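# Seat the white test cartridge in the analyser holder

## Task

Put the white test cartridge into the round holder on top of the analyser and push it down until it latches fully in place. The analyser must still be standing upright at the end.

## Robot and tools

ROBOT AND FRAME. Two arms, left_arm and right_arm, each with a two-finger gripper. Positions in results are in metres in a single scene frame. The origin sits at table-top height, halfway between the arms' nominal bases. +z points up, +x points out over the table, and left_arm is on the +y side; arm names do not match image left and right. Real bases sit slightly off their nominal places, and only a BASES line gives the calibrated spot. Printed gripper position and orientation can be off by a few centimetres, more at long reach. Each gripper's fingers point along its own +z axis and open and close along its own y axis. end_effector_position is the point between the pads, about 1 cm behind the tips.

ROW FORMAT (used by execute_actions and move). A row is one flat list of 14 numbers, each from -1 to 1, covering both arms even if only one moves: dx, dy, dz, rx, ry, rz, opening for left_arm, then the same seven for right_arm. The first six numbers are an offset, not a pose. They are measured from that arm's Hand target as it stood when the action or move began, and expressed in that Hand target's own axes. 1.0 equals 0.6 m of travel or 180 degrees of turn. rx, ry, rz form one rotation vector. Every row in a call counts from the same starting Hand target, not from the row before it. Sending the same offset in a new call therefore moves the gripper further. Six zeros re-request the current Hand target. Opening is absolute, not an offset: +1 is fully open (0.094 m) and -1 is closed.

execute_actions takes "actions", a list holding at most one item. An empty list is a look and returns every line plus pictures. {"rows": [...], "steps": n} runs up to 15 rows, one per control step of 1/30 s. n is 11 to 15 and defaults to 15, and the last row repeats if rows run short. {"steps": n} alone is a wait of up to 300 steps, counted from the previous result, with your reply time included. The result comes 11 steps before an action ends; those kept-back steps run while you think. Pictures come only with an empty list or when "cameras" names them. A refused call sends nothing.

move takes "target": one 14-number row or a list of up to 15 rows. All offsets count from the Hand targets at the start of the move. The gripper follows a straight path. "speed" is in m/s, from 0.002 to 0.5, default 0.25; rotation is capped at twice that value in rad/s. It can be one number or one per target. "blend" in metres rounds corners between listed targets. Paths last at least 0.5 s and are cut off at 10 s. Movement does not avoid obstacles or the other arm. A new opening in the first target waits only if the gripper is already near that pose. Openings in later targets are applied at arrival, after everything comes to rest. blocking=false returns about 0.5 s in. The "move:" line reports the ending (done, off_target, moving, held, fault) and any limits. limits=paced means the commanded pose was clipped; limits=held means steps were held back. An arm not named in the ending reached within 10 mm and 2 degrees. done does not tell you whether anything was touched.

wait takes "seconds" (0 to 10) and lets a running move continue. stop brakes a running move, but the fingers keep moving. zoom_image takes "camera" (cam_head_left, cam_head_right, cam_left_wrist, cam_right_wrist) and "region" [x0, y0, x1, y1] in pixels of that camera's latest image, at most 504 by 504. Every image is 672x504. finished_scene takes "scene" (1 or 2) and cannot be undone. Call it only once the cartridge is seated and stays seated without the robot.

CONTROL DETAILS. Each step, the commanded pose is clipped to within 100 mm and 20 degrees of the measured gripper pose. After that clipping, Hand target shows where your next offsets start. If a gripper rests short of its target, send the remaining gap as an offset. Friction and weight can leave a gripper a centimetre or more off target in free air. Avoid paths close to an arm's own base, since they can flip the shoulder posture; go around instead. Fast moves overshoot and hit harder. Aiming far beyond a contact point presses harder, and a blocked arm keeps pushing until commanded back.

GRIPPING. grip_measured uses the same scale as the opening you command. It reads up to about 1.6 mm wide when empty, and about 3 mm narrow on a firmly squeezed hard part. It follows your command even after the pads touch, so it will not show contact. Full force (roughly 50 to 64 N per pad) applies once you command about 0.05 below the reading at first touch. Close gently on anything fragile. To release, command an opening clearly above grip_measured. Parts can be tugged briefly while held.

RESULT LINES. Results list positions, quaternions (wxyz), Hand target, grip_measured, joint positions (the last value per arm is the finger gap in metres), joint torques and velocities. Velocities within noise are omitted or shown as "within noise". Torques include gravity, are signed toward larger joint angle, and for joints 1 to 3 wrap at ±28 N m. Joint ranges (rad): waist -2.618 to 3.054, shoulder 0 to 3.142, elbow 0 to 3.142 (straight at 2.901), wrist pitch and yaw ±1.571, wrist roll ±2.094.

HAZARDS. Nothing may fall off the table or be left off it. Avoid drops, releasing moving parts, slams, hard hits and excessive pushing, and never let the two arms collide or squeeze each other. Do not tip the analyser over. Motors heat when holding loads, stretched out, or pushing against something. A MOTOR HOT line appears at 75 °C; at 90 °C that arm folds and stops for the rest of the scene, and at 100 °C it goes limp. The clearance check may hold a command that brings the arms too close, but it does not prevent gripper-to-gripper contact. Thinking time advances the simulation.

Each tool is called after "Request:" as name(argument=value, ...), one argument or row to a line, values as JSON.

## Session

Request:
execute_actions(
  actions=[],
  cameras=["all"],
)

Scene clock: 0.00 s of 4720.00 s.
left_arm: end_effector_position=(+0.1914, -0.0614, +0.2006) grip_measured=+1.000 end_effector_quat_wxyz=(+0.348, +0.558, +0.742, -0.131) | right_arm: end_effector_position=(+0.2569, -0.3382, +0.3103) grip_measured=+1.000 end_effector_quat_wxyz=(+0.635, +0.091, +0.740, +0.202)
Joint positions: left_arm=[-1.203 1.421 1.07 -0.465 -0.114 0.162 0.094] | right_arm=[-0.28 0.325 0.528 -0.329 -0.482 0.372 0.094]
Joint velocities: within noise
Joint torques (N m): no reading
Motor temperatures (°C): left_arm=[26 30 24 23 25 25 21] | right_arm=[24 30 30 30 25 20 22]
Heat: left arm: 30 °C; right arm: 30 °C.
Hand target: left_arm +0.1927, -0.0643, +0.2111; +0.360, +0.553, +0.739, -0.138 | right_arm +0.2556, -0.3376, +0.3201; +0.647, +0.084, +0.732, +0.199

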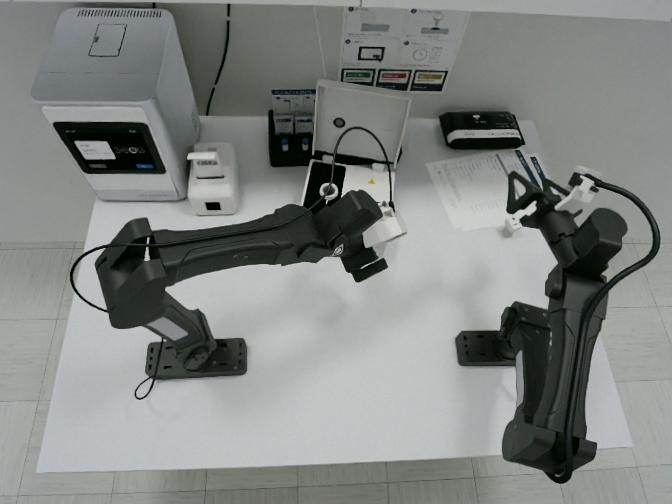

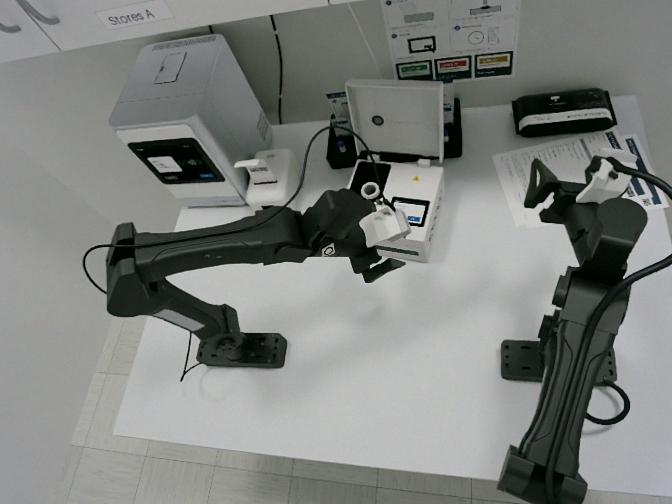

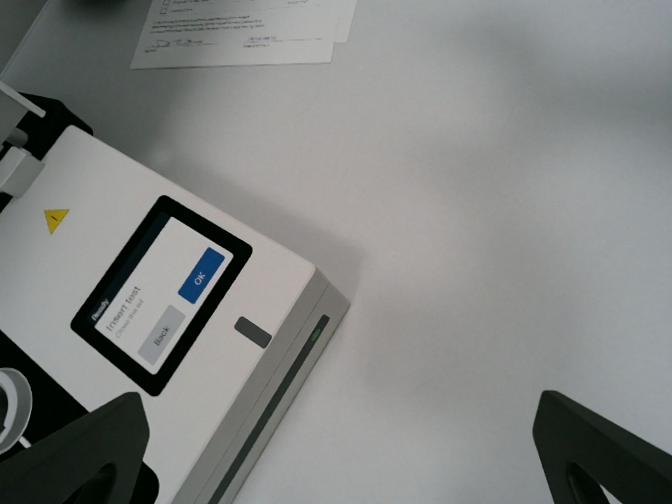

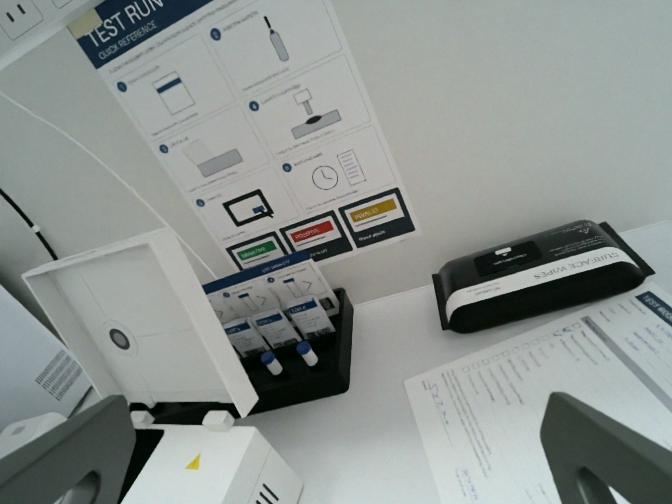

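Request:
zoom_image(
  camera="cam_head_left",
  region=[420, 80, 640, 280],
)

Request:
zoom_image(
  camera="cam_head_left",
  region=[250, 70, 430, 290],
)

Request:
zoom_image(
  camera="cam_head_right",
  region=[300, 70, 480, 290],
)

Request:
zoom_image(
  camera="cam_head_right",
  region=[480, 80, 672, 280],
)

Scaled by 2.291.

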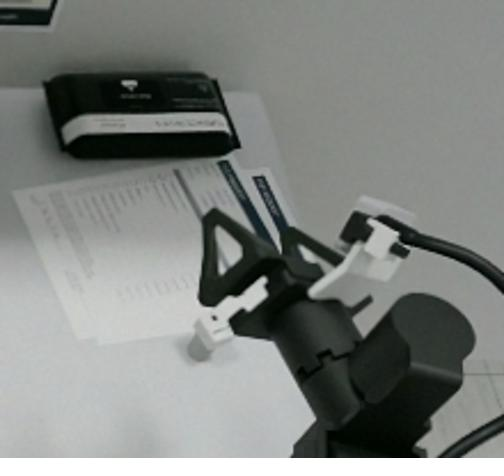

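Scaled by 2.291.

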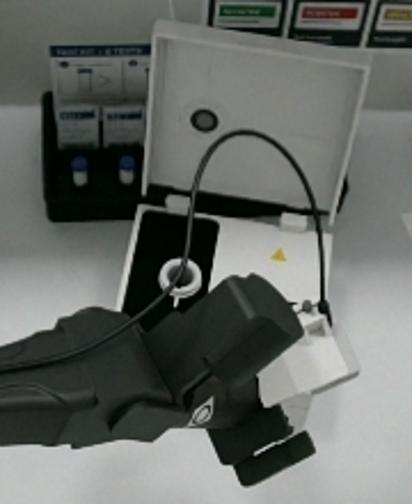

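Scaled by 2.291.

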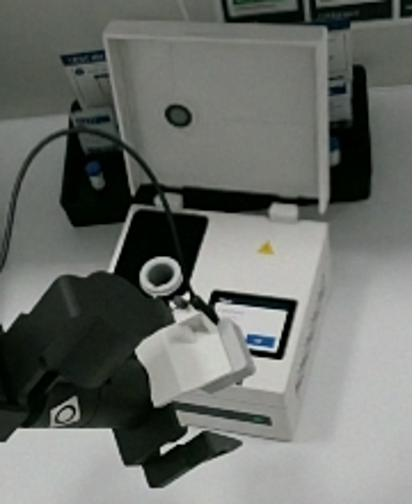

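Scaled by 2.520.

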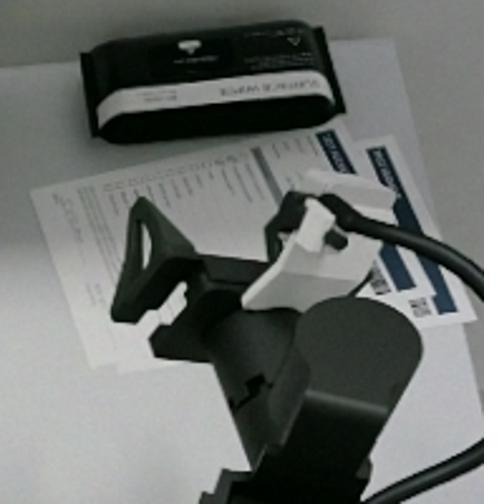

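Request:
move(
  target=[0.135, 0.0255, -0.335, 0, 0, 0, 1, 0.1067, -0.0673, -0.088, 0.139, 0.453, -0.059, 1],
  speed=0.3,
)

Scene clock: 10.07 s of 4720.00 s.
left_arm: end_effector_position=(+0.1202, +0.1197, +0.2869) grip_measured=+1.000 end_effector_quat_wxyz=(+0.346, +0.556, +0.744, -0.130) | right_arm: end_effector_position=(+0.2047, -0.3591, +0.2505) grip_measured=+1.000 end_effector_quat_wxyz=(+0.106, -0.003, +0.994, -0.001)
Joint positions: left_arm=[-1.152 0.753 1.098 -1.162 -0.083 0.194 0.094] | right_arm=[-0.033 1.127 1.332 -1.562 -0.009 -0.058 0.094]
Joint torques (N m): left_arm=[0.79 0.75 8.17 1.31 0.05 0.05] | right_arm=[0.49 -3.1 3.48 0.35 0.07 0.07]
Hand target: left_arm +0.1201, +0.1202, +0.2999; +0.360, +0.553, +0.739, -0.138 | right_arm +0.1997, -0.3595, +0.2500; +0.000, -0.001, +1.000, +0.000
Off the commanded pose: left_arm 0.013 m, 2 deg | right_arm 0.005 m, 12 deg.
joint sent to its limit (right arm) — joint 4 (wrist pitch), lower limit.
Kept back: nothing.
move: off_target (left_arm, right_arm)

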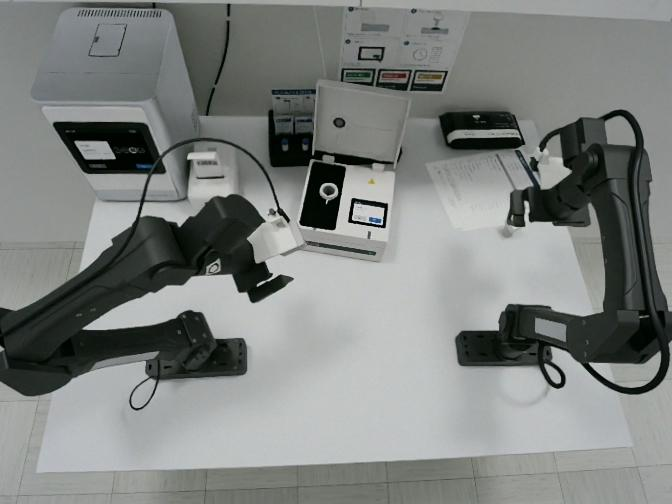

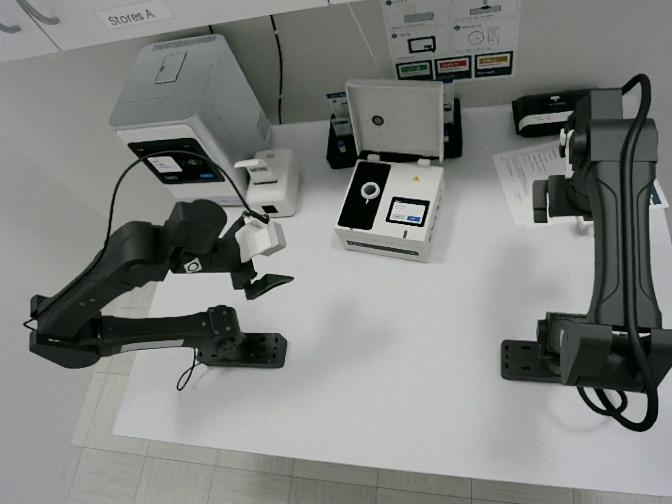

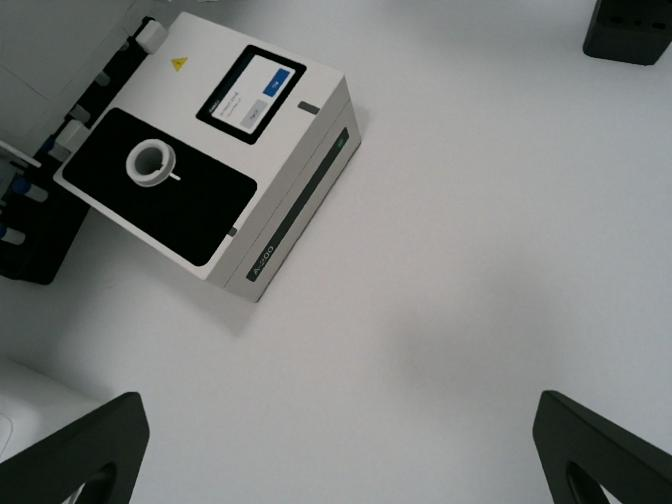

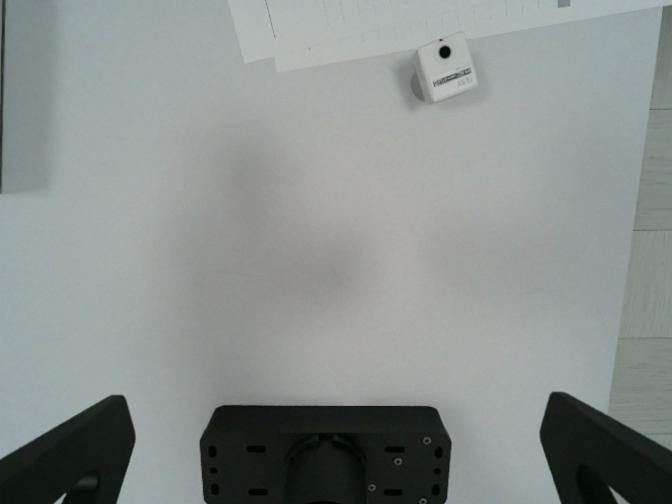

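Request:
zoom_image(
  camera="cam_right_wrist",
  region=[370, 10, 530, 130],
)

Request:
zoom_image(
  camera="cam_left_wrist",
  region=[40, 0, 380, 310],
)

Request:
zoom_image(
  camera="cam_head_right",
  region=[320, 60, 480, 280],
)

Request:
zoom_image(
  camera="cam_head_left",
  region=[320, 0, 480, 100],
)

Scaled by 3.150.

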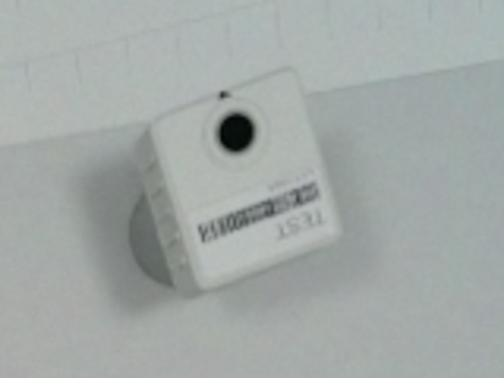

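Scaled by 1.482.

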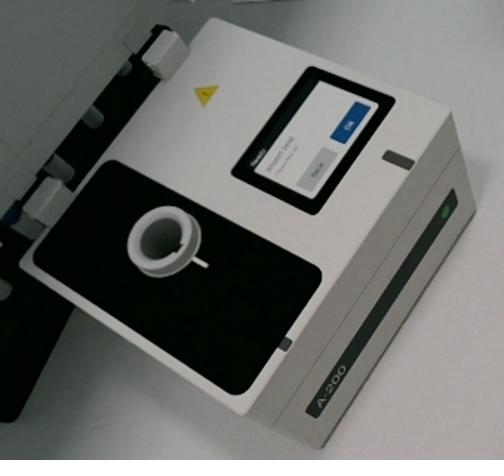

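Scaled by 2.291.

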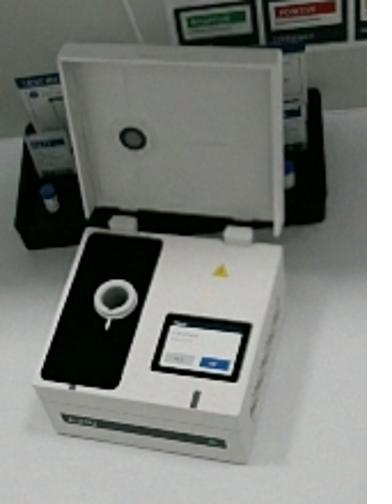

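Scaled by 3.150.

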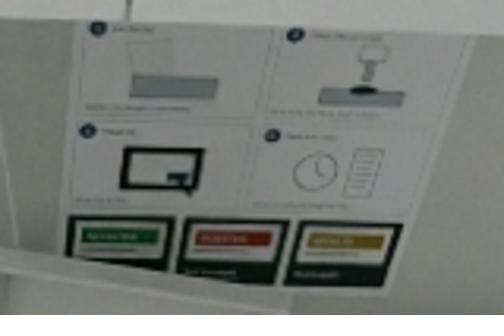

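Request:
zoom_image(
  camera="cam_left_wrist",
  region=[100, 120, 210, 200],
)

Request:
zoom_image(
  camera="cam_right_wrist",
  region=[400, 20, 490, 110],
)

Request:
zoom_image(
  camera="cam_head_right",
  region=[500, 180, 620, 280],
)

Request:
zoom_image(
  camera="cam_head_left",
  region=[450, 160, 570, 260],
)

Scaled by 4.582.

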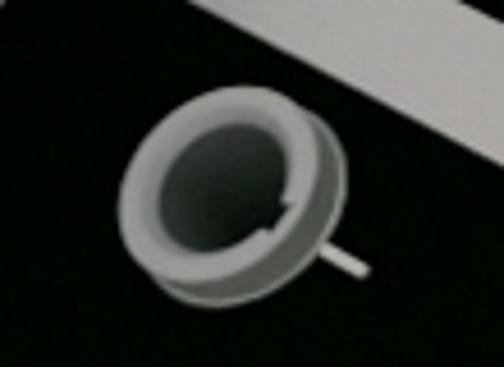

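Scaled by 5.600.

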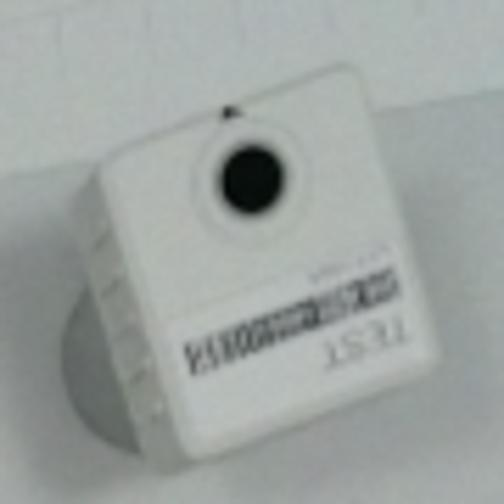

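Scaled by 4.200.

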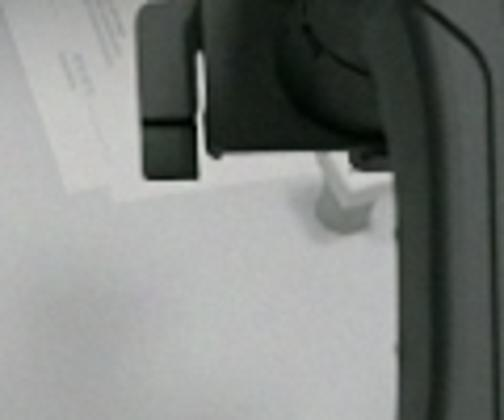

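Scaled by 4.200.

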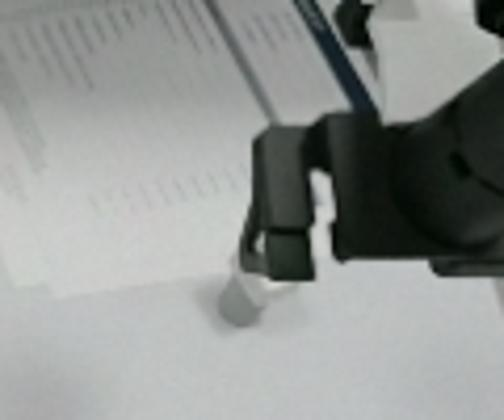

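Request:
move(
  target=[0.0257, 0.0727, 0.1845, -0.0964, 0.2515, -0.3863, 1, -0.133, -0.067, 0.05, 0, 0, 0, 1],
  speed=0.3,
)

Scene clock: 30.27 s of 4720.00 s.
left_arm: end_effector_position=(+0.1965, +0.0827, +0.2133) grip_measured=+1.000 end_effector_quat_wxyz=(-0.004, +0.008, +1.000, +0.006) | right_arm: end_effector_position=(+0.2728, -0.3956, +0.2137) grip_measured=+1.000 end_effector_quat_wxyz=(-0.010, +0.001, +1.000, +0.006)
Joint positions: left_arm=[-0.912 1.643 1.605 -1.548 -0.001 -0.865 0.094] | right_arm=[-0.159 1.561 1.527 -1.559 -0.007 -0.176 0.094]
Joint torques (N m): left_arm=[0.54 -5.78 8.08 0.14 0.03 -0.12] | right_arm=[-0.5 -5.27 7.64 -0.04 0.08 -0.12]
Hand target: left_arm +0.2000, +0.0800, +0.2200; -0.001, +0.000, +1.000, +0.000 | right_arm +0.2797, -0.3995, +0.2200; +0.000, -0.001, +1.000, +0.000
Off the commanded pose: left_arm 0.008 m, 1 deg | right_arm 0.010 m, 1 deg.
Kept back: nothing.
move: done

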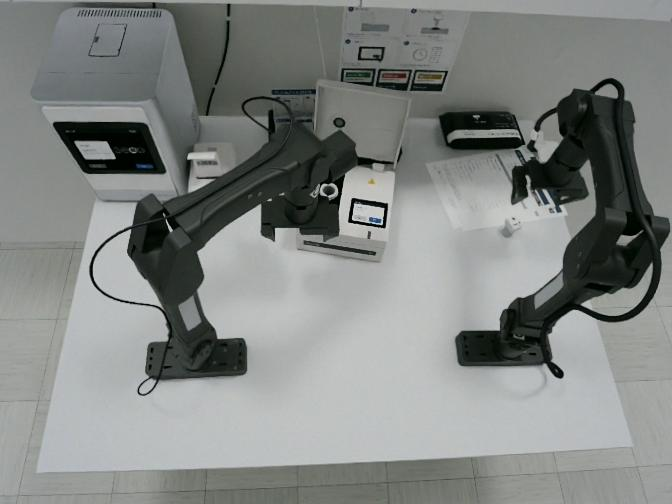

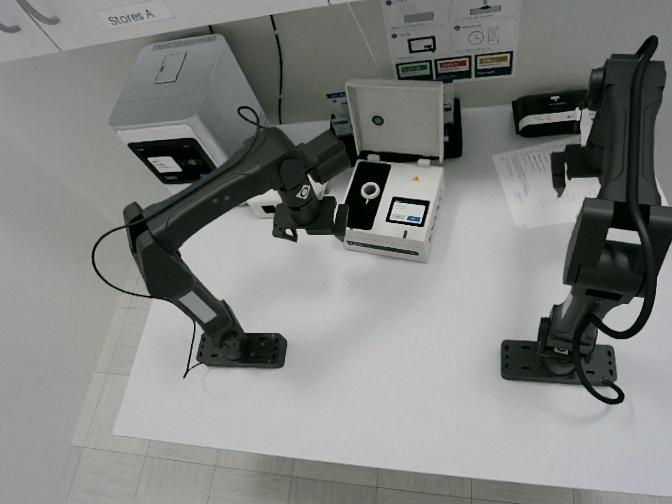

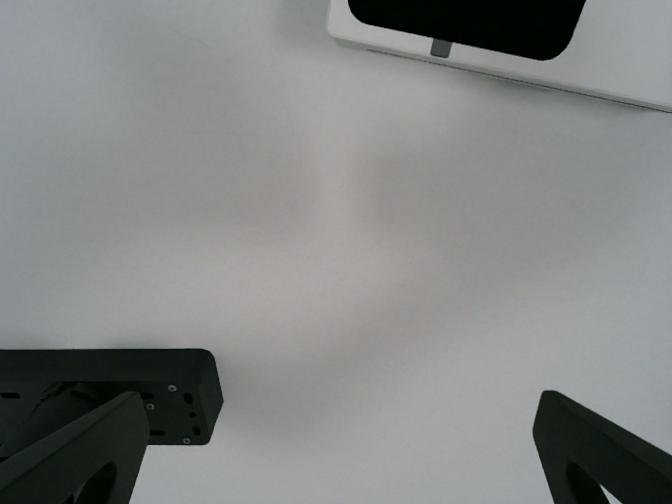

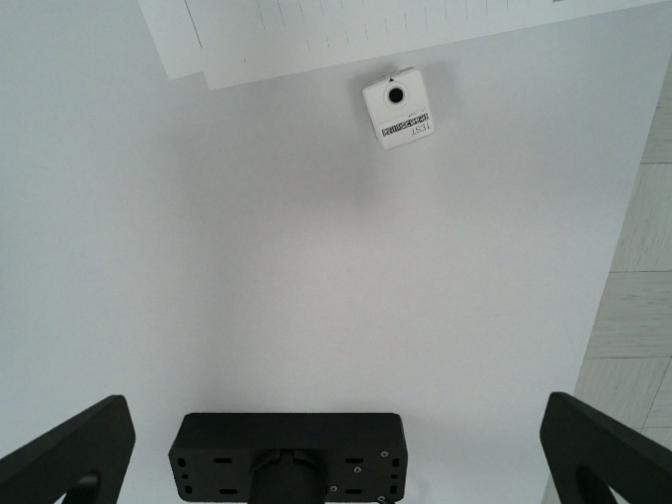

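Request:
zoom_image(
  camera="cam_right_wrist",
  region=[340, 50, 460, 160],
)

Request:
zoom_image(
  camera="cam_head_left",
  region=[480, 190, 560, 260],
)

Request:
zoom_image(
  camera="cam_head_right",
  region=[330, 150, 450, 270],
)

Scaled by 4.200.

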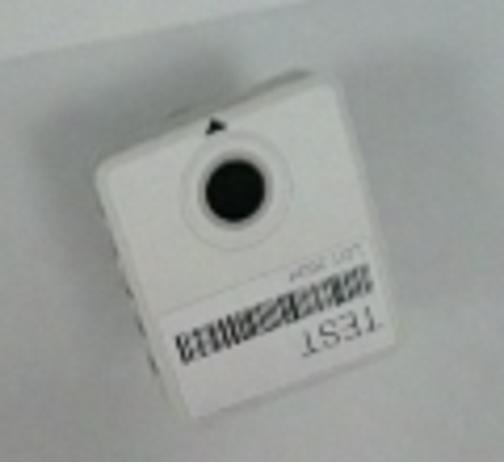

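Scaled by 6.300.

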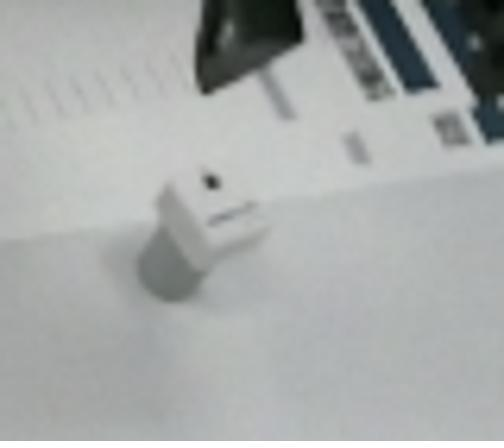

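Scaled by 4.200.

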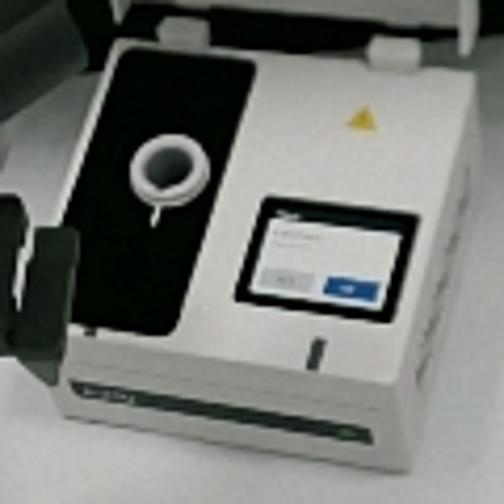

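Request:
move(
  target=[0.1167, 0.1333, -0.1167, 0.1198, -0.2893, 0.2302, 1, -0.0388, 0.0467, 0.1183, 0.1023, -0.1450, 0.3817, 1],
  speed=0.3,
)

Scene clock: 56.33 s of 4720.00 s.
left_arm: end_effector_position=(+0.1285, +0.1605, +0.2899) grip_measured=+1.000 end_effector_quat_wxyz=(+0.418, +0.339, +0.824, -0.177) | right_arm: end_effector_position=(+0.3022, -0.3686, +0.1521) grip_measured=+1.000 end_effector_quat_wxyz=(+0.205, +0.556, +0.794, -0.136)
Joint positions: left_arm=[-1.33 0.516 0.971 -1.149 -0.404 -0.328 0.094] | right_arm=[0.258 1.516 1.151 -1.134 0.493 1.442 0.094]
Joint torques (N m): left_arm=[-0.58 2.11 4.19 1.59 -0.32 0.07] | right_arm=[0.53 -4.98 4.12 0.25 0.5 0.08]
Hand target: left_arm +0.1300, +0.1599, +0.2901; +0.426, +0.339, +0.820, -0.177 | right_arm +0.3028, -0.3714, +0.1490; +0.212, +0.556, +0.790, -0.149
Off the commanded pose: left_arm 0.002 m, 1 deg | right_arm 0.004 m, 2 deg.
Kept back: nothing.
move: done

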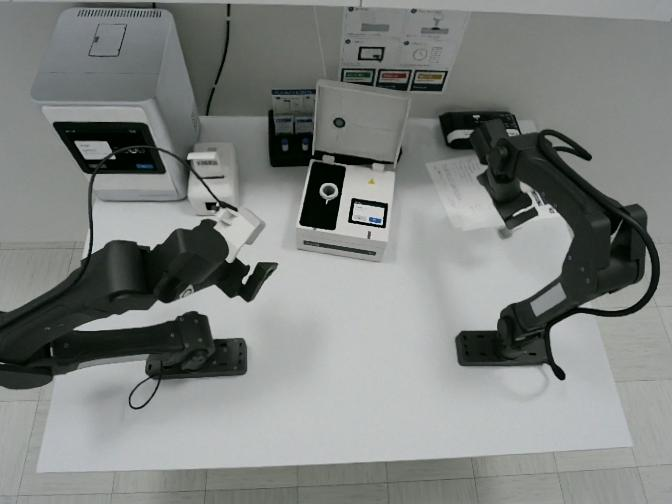

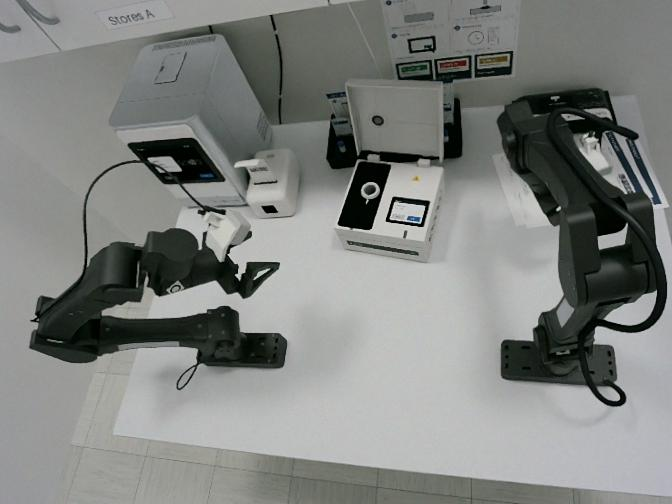

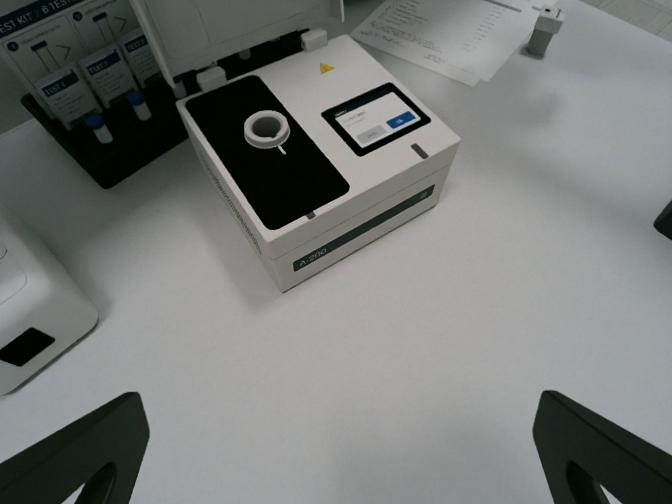

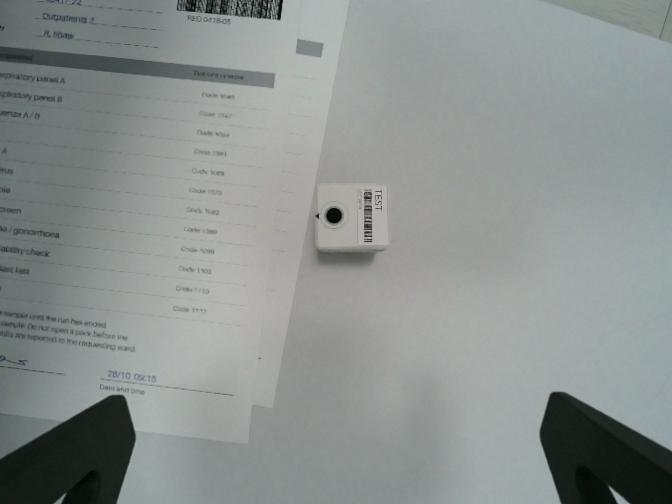

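Request:
zoom_image(
  camera="cam_left_wrist",
  region=[490, 0, 600, 80],
)

Request:
zoom_image(
  camera="cam_left_wrist",
  region=[170, 20, 470, 245],
)

Request:
zoom_image(
  camera="cam_right_wrist",
  region=[290, 160, 420, 270],
)

Request:
zoom_image(
  camera="cam_left_wrist",
  region=[220, 90, 320, 165],
)

Scaled by 4.582.

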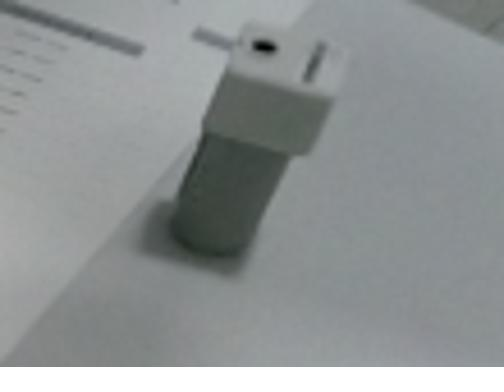

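Scaled by 1.680.

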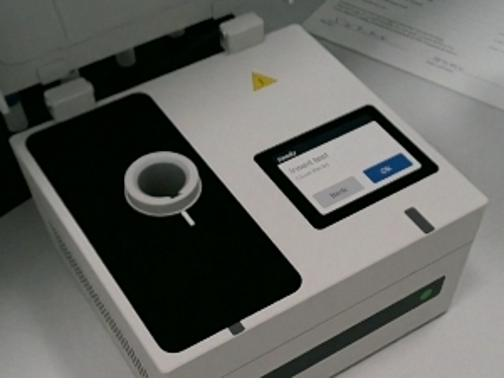

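Scaled by 3.877.

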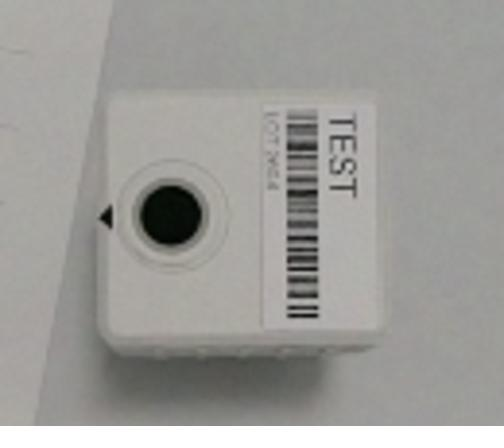

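Scaled by 5.040.

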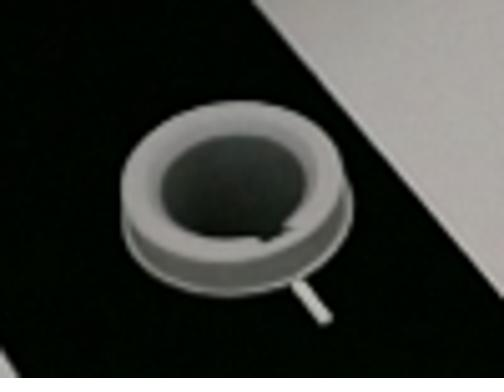

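Request:
zoom_image(
  camera="cam_right_wrist",
  region=[305, 170, 400, 260],
)

Request:
zoom_image(
  camera="cam_left_wrist",
  region=[520, 0, 570, 60],
)

Scaled by 5.305.

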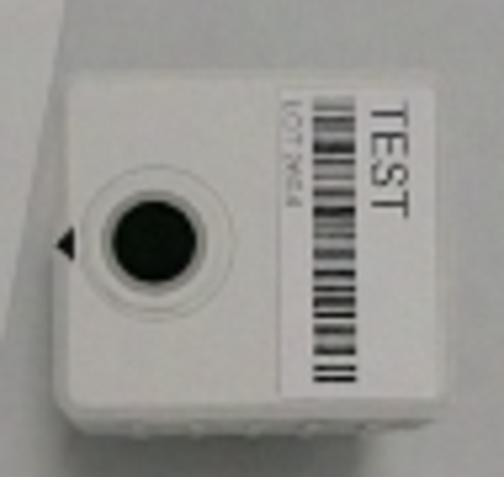

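Scaled by 8.400.

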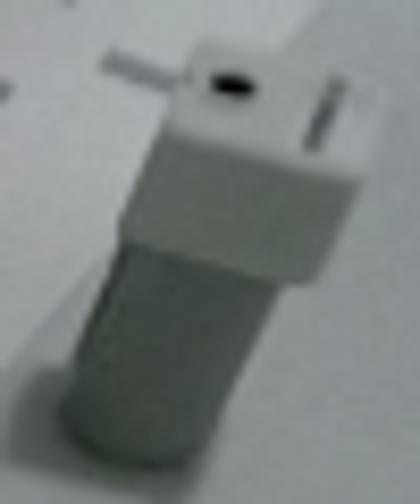

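Request:
move(
  target=[0, 0, 0, 0, 0, 0, 1, -0.0037, -0.006, 0.1333, 0, 0, 0, 0.5],
  speed=0.2,
  cameras=["cam_right_wrist", "cam_left_wrist"],
)

Scene clock: 68.60 s of 4720.00 s.
left_arm: end_effector_position=(+0.1287, +0.1604, +0.2901) grip_measured=+1.000 end_effector_quat_wxyz=(+0.419, +0.339, +0.824, -0.177) | right_arm: end_effector_position=(+0.3156, -0.4087, +0.0859) grip_measured=+0.503 end_effector_quat_wxyz=(+0.213, +0.559, +0.789, -0.141)
Joint positions: left_arm=[-1.33 0.516 0.971 -1.147 -0.405 -0.327 0.094] | right_arm=[0.111 1.589 0.941 -0.768 0.494 1.286 0.071]
Joint torques (N m): left_arm=[-0.57 2.1 4.21 1.59 -0.32 0.07] | right_arm=[-0.5 -5.82 3.38 0.44 0.36 -0.11]
Hand target: left_arm +0.1300, +0.1599, +0.2901; +0.426, +0.339, +0.820, -0.177 | right_arm +0.3136, -0.4120, +0.0808; +0.212, +0.556, +0.790, -0.149
Off the commanded pose: left_arm 0.001 m, 1 deg | right_arm 0.006 m, 1 deg.
Kept back: nothing.
move: done
Images, in order: cam_left_wrist, cam_right_wrist.

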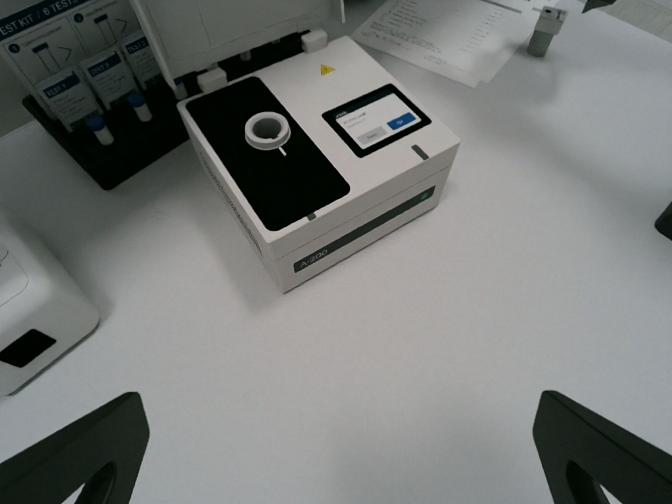

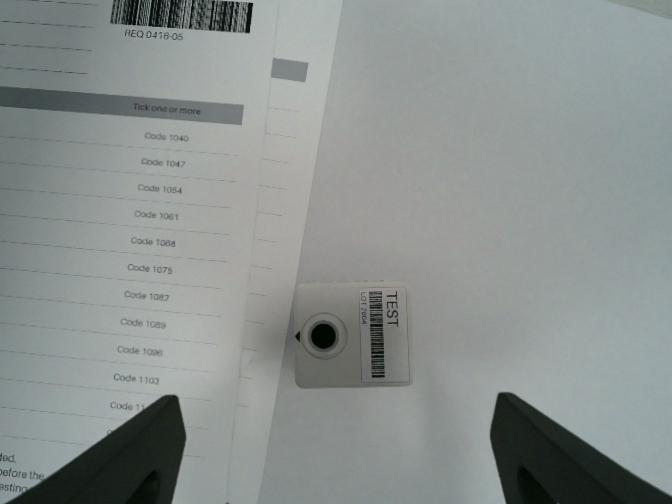

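Request:
move(
  target=[0, 0, 0, 0, 0, 0, 1, 0.0037, -0.0082, 0.0763, 0, 0, 0, 0.5],
  speed=0.12,
  cameras=["cam_right_wrist", "cam_left_wrist"],
)

Scene clock: 71.03 s of 4720.00 s.
left_arm: end_effector_position=(+0.1287, +0.1604, +0.2901) grip_measured=+1.000 end_effector_quat_wxyz=(+0.419, +0.339, +0.824, -0.177) | right_arm: end_effector_position=(+0.3187, -0.4307, +0.0454) grip_measured=+0.503 end_effector_quat_wxyz=(+0.214, +0.559, +0.788, -0.141)
Joint positions: left_arm=[-1.33 0.516 0.971 -1.147 -0.405 -0.327 0.094] | right_arm=[0.029 1.667 0.838 -0.544 0.482 1.195 0.071]
Joint torques (N m): left_arm=[-0.57 2.1 4.21 1.59 -0.32 0.07] | right_arm=[-0.47 -6.01 3.22 0.53 0.33 -0.15]
Hand target: left_arm +0.1300, +0.1600, +0.2900; +0.426, +0.339, +0.820, -0.177 | right_arm +0.3161, -0.4334, +0.0401; +0.212, +0.556, +0.790, -0.149
Off the commanded pose: left_arm 0.001 m, 1 deg | right_arm 0.007 m, 1 deg.
Kept back: nothing.
move: done
Images, in order: cam_left_wrist, cam_right_wrist.

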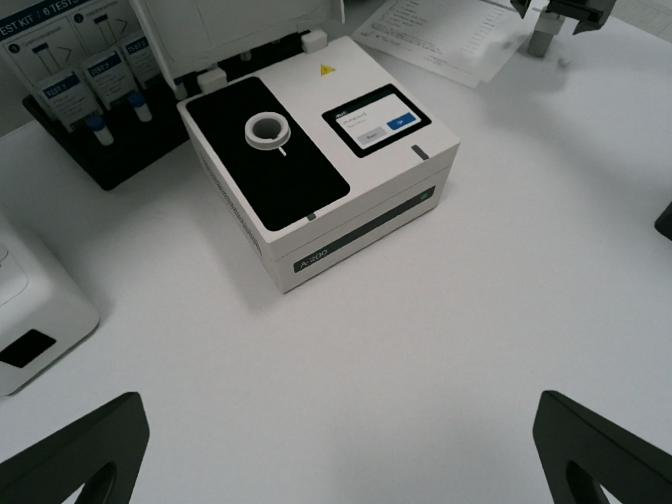

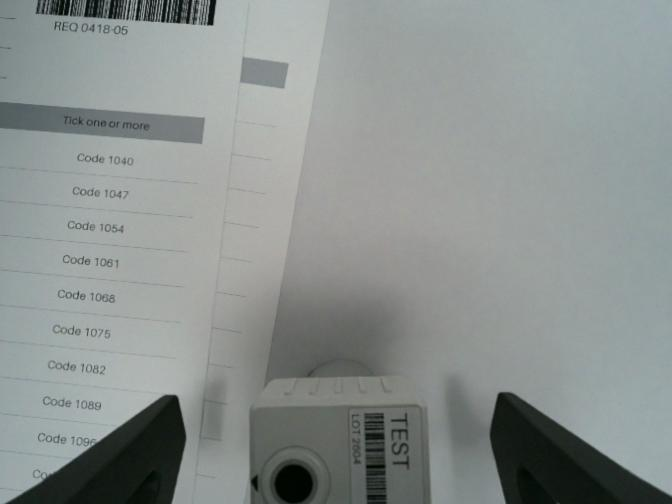

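Request:
zoom_image(
  camera="cam_right_wrist",
  region=[200, 330, 480, 504],
)

Request:
zoom_image(
  camera="cam_left_wrist",
  region=[490, 0, 630, 80],
)

Scaled by 1.800.

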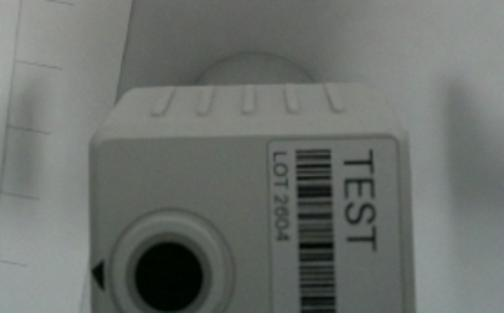

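Scaled by 3.600.

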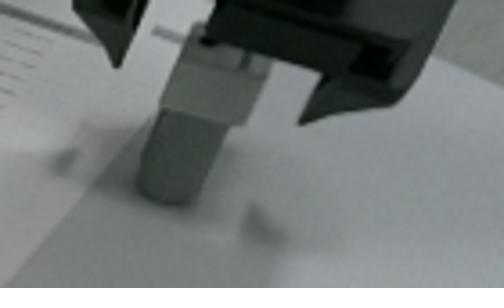

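Request:
zoom_image(
  camera="cam_right_wrist",
  region=[0, 80, 300, 280],
)

Request:
zoom_image(
  camera="cam_right_wrist",
  region=[0, 280, 300, 480],
)

Scaled by 1.680.

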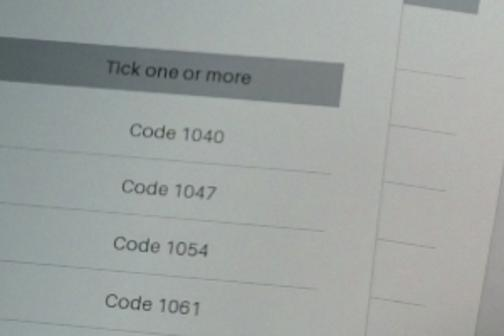

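Scaled by 1.680.

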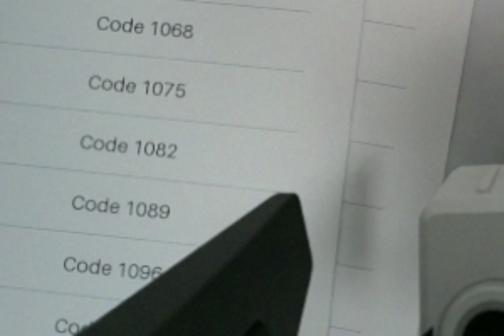

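Request:
execute_actions(
  actions=[
    {"rows": [[0,0,0,0,0,0,1, 0,0,0,0.003,0,0,0.4],[0,0,0,0,0,0,1, 0,0,0,0.006,0,0,0.3],[0,0,0,0,0,0,1, 0,0,0,0.0083,0,0,0.2],[0,0,0,0,0,0,1, 0,0,0,0.0083,0,0,0.1],[0,0,0,0,0,0,1, 0,0,0,0.0083,0,0,0.05],[0,0,0,0,0,0,1, 0,0,0,0.0083,0,0,0.0],[0,0,0,0,0,0,1, 0,0,0,0.0083,0,0,-0.03],[0,0,0,0,0,0,1, 0,0,0,0.0083,0,0,-0.06],[0,0,0,0,0,0,1, 0,0,0,0.0083,0,0,-0.09],[0,0,0,0,0,0,1, 0,0,0,0.0083,0,0,-0.11],[0,0,0,0,0,0,1, 0,0,0,0.0083,0,0,-0.12]], "steps": 15},
  ],
  cameras=["cam_right_wrist"],
)

Scene clock: 79.40 s of 4720.00 s.
left_arm: end_effector_position=(+0.1287, +0.1603, +0.2902) grip_measured=+1.000 end_effector_quat_wxyz=(+0.419, +0.338, +0.824, -0.177) | right_arm: end_effector_position=(+0.3180, -0.4306, +0.0428) grip_measured=+0.154 end_effector_quat_wxyz=(+0.210, +0.558, +0.789, -0.144)
Joint positions: left_arm=[-1.33 0.516 0.971 -1.147 -0.405 -0.327 0.094] | right_arm=[0.029 1.677 0.838 -0.543 0.482 1.194 0.054]
Joint velocities: left_arm=[within noise] | right_arm=[0.037 0.144 0.012 -0.037 -0.022 -0.11 -0.111]
Joint torques (N m): left_arm=[-0.58 2.1 4.21 1.59 -0.32 0.07] | right_arm=[0.08 -5.93 5.39 0.21 0.45 0.05]
Hand target: left_arm +0.1300, +0.1599, +0.2900; +0.426, +0.339, +0.820, -0.177 | right_arm +0.3162, -0.4334, +0.0401; +0.204, +0.559, +0.788, -0.159
Steps of this call (1-247: nothing new was sent; 248-251: this action's first 4). Readings (end_effector_position of left_arm | right_arm):
248: (+0.1287, +0.1603, +0.2902) | (+0.3192, -0.4306, +0.0455)
249: (+0.1287, +0.1603, +0.2902) | (+0.3191, -0.4306, +0.0451)
251: the state above
Images, in order: cam_right_wrist.

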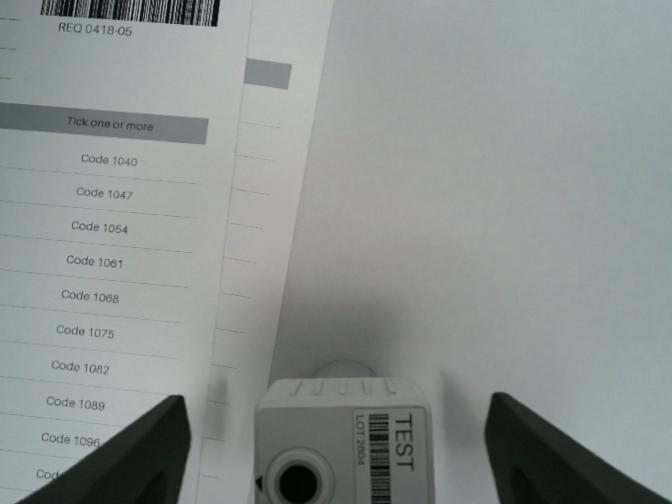

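Request:
execute_actions(
  actions=[
    {"rows": [[0,0,0,0,0,0,1, 0,0,0,0,0,0,-0.13],[0,0,0,0,0,0,1, 0,0,0,0,0,0,-0.145],[0,0,0,0,0,0,1, 0,0,0,0,0,0,-0.16],[0,0,0,0,0,0,1, 0,0,0,0,0,0,-0.175],[0,0,0,0,0,0,1, 0,0,0,0,0,0,-0.19],[0,0,0,0,0,0,1, 0,0,0,0,0,0,-0.205],[0,0,0,0,0,0,1, 0,0,0,0,0,0,-0.22],[0,0,0,0,0,0,1, 0,0,0,0,0,0,-0.235],[0,0,0,0,0,0,1, 0,0,0,0,0,0,-0.25],[0,0,0,0,0,0,1, 0,0,0,0,0,0,-0.265],[0,0,0,0,0,0,1, 0,0,0,0,0,0,-0.28],[0,0,0,0,0,0,1, 0,0,0,0,0,0,-0.295],[0,0,0,0,0,0,1, 0,0,0,0,0,0,-0.31]], "steps": 15},
  ],
  cameras=[],
)

Request:
execute_actions(
  actions=[
    {"steps": 20},
  ],
  cameras=["cam_right_wrist", "cam_left_wrist"],
)

Scene clock: 80.20 s of 4720.00 s.
left_arm: end_effector_position=(+0.1287, +0.1603, +0.2902) grip_measured=+1.000 end_effector_quat_wxyz=(+0.419, +0.338, +0.824, -0.177) | right_arm: end_effector_position=(+0.3155, -0.4307, +0.0395) grip_measured=-0.164 end_effector_quat_wxyz=(+0.204, +0.557, +0.791, -0.149)
Joint positions: left_arm=[-1.33 0.516 0.971 -1.147 -0.405 -0.327 0.094] | right_arm=[0.029 1.688 0.838 -0.548 0.482 1.194 0.039]
Joint velocities: left_arm=[within noise] | right_arm=[0.012 0.007 -0.002 0.037 -0.007 -0.037 -0.016]
Joint torques (N m): left_arm=[-0.57 2.1 4.21 1.59 -0.32 0.07] | right_arm=[0.06 -6.02 5.3 0.2 0.44 0.06]
Hand target: left_arm +0.1300, +0.1599, +0.2900; +0.426, +0.339, +0.820, -0.177 | right_arm +0.3161, -0.4334, +0.0401; +0.204, +0.559, +0.788, -0.159
Off your previous action's commanded pose at its last step (step 11 of this call): left_arm 0.001 m, 1 deg | right_arm 0.003 m, 1 deg.
Steps of this call (1-11: your previous action's last 11; 12-20: nothing new was sent; 21-24: this action's first 4). Readings (end_effector_position of left_arm | right_arm):
21: (+0.1287, +0.1603, +0.2902) | (+0.3155, -0.4307, +0.0395)
22: (+0.1287, +0.1603, +0.2902) | (+0.3155, -0.4307, +0.0395)
24: the state above

Scene clock: 80.87 s of 4720.00 s.
left_arm: end_effector_position=(+0.1287, +0.1603, +0.2902) grip_measured=+1.000 end_effector_quat_wxyz=(+0.419, +0.338, +0.824, -0.177) | right_arm: end_effector_position=(+0.3155, -0.4307, +0.0395) grip_measured=-0.296 end_effector_quat_wxyz=(+0.204, +0.557, +0.791, -0.149)
Joint positions: left_arm=[-1.33 0.516 0.971 -1.147 -0.405 -0.327 0.094] | right_arm=[0.029 1.688 0.838 -0.548 0.482 1.194 0.033]
Joint torques (N m): left_arm=[-0.57 2.1 4.21 1.59 -0.32 0.07] | right_arm=[0.12 -6.02 5.26 0.18 0.45 0.07]
Hand target: left_arm +0.1300, +0.1599, +0.2900; +0.426, +0.339, +0.820, -0.177 | right_arm +0.3161, -0.4334, +0.0401; +0.204, +0.559, +0.788, -0.159
Off the commanded pose: left_arm 0.001 m, 1 deg | right_arm 0.003 m, 1 deg.
Steps of this call (1-11: your previous action's last 11; 12-20: nothing new was sent). Readings (end_effector_position of left_arm | right_arm):
1: (+0.1287, +0.1603, +0.2902) | (+0.3155, -0.4307, +0.0395)
2: (+0.1287, +0.1603, +0.2902) | (+0.3155, -0.4307, +0.0395)
4: (+0.1287, +0.1603, +0.2902) | (+0.3155, -0.4307, +0.0395)
8: (+0.1287, +0.1603, +0.2902) | (+0.3155, -0.4307, +0.0395)
20: the state above
Images, in order: cam_left_wrist, cam_right_wrist.

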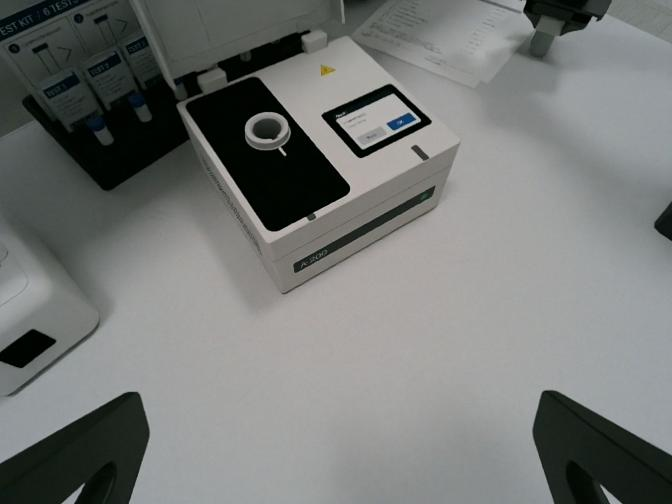

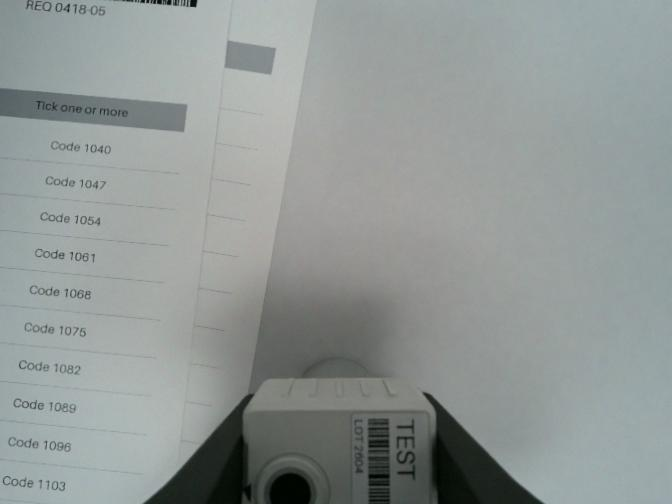

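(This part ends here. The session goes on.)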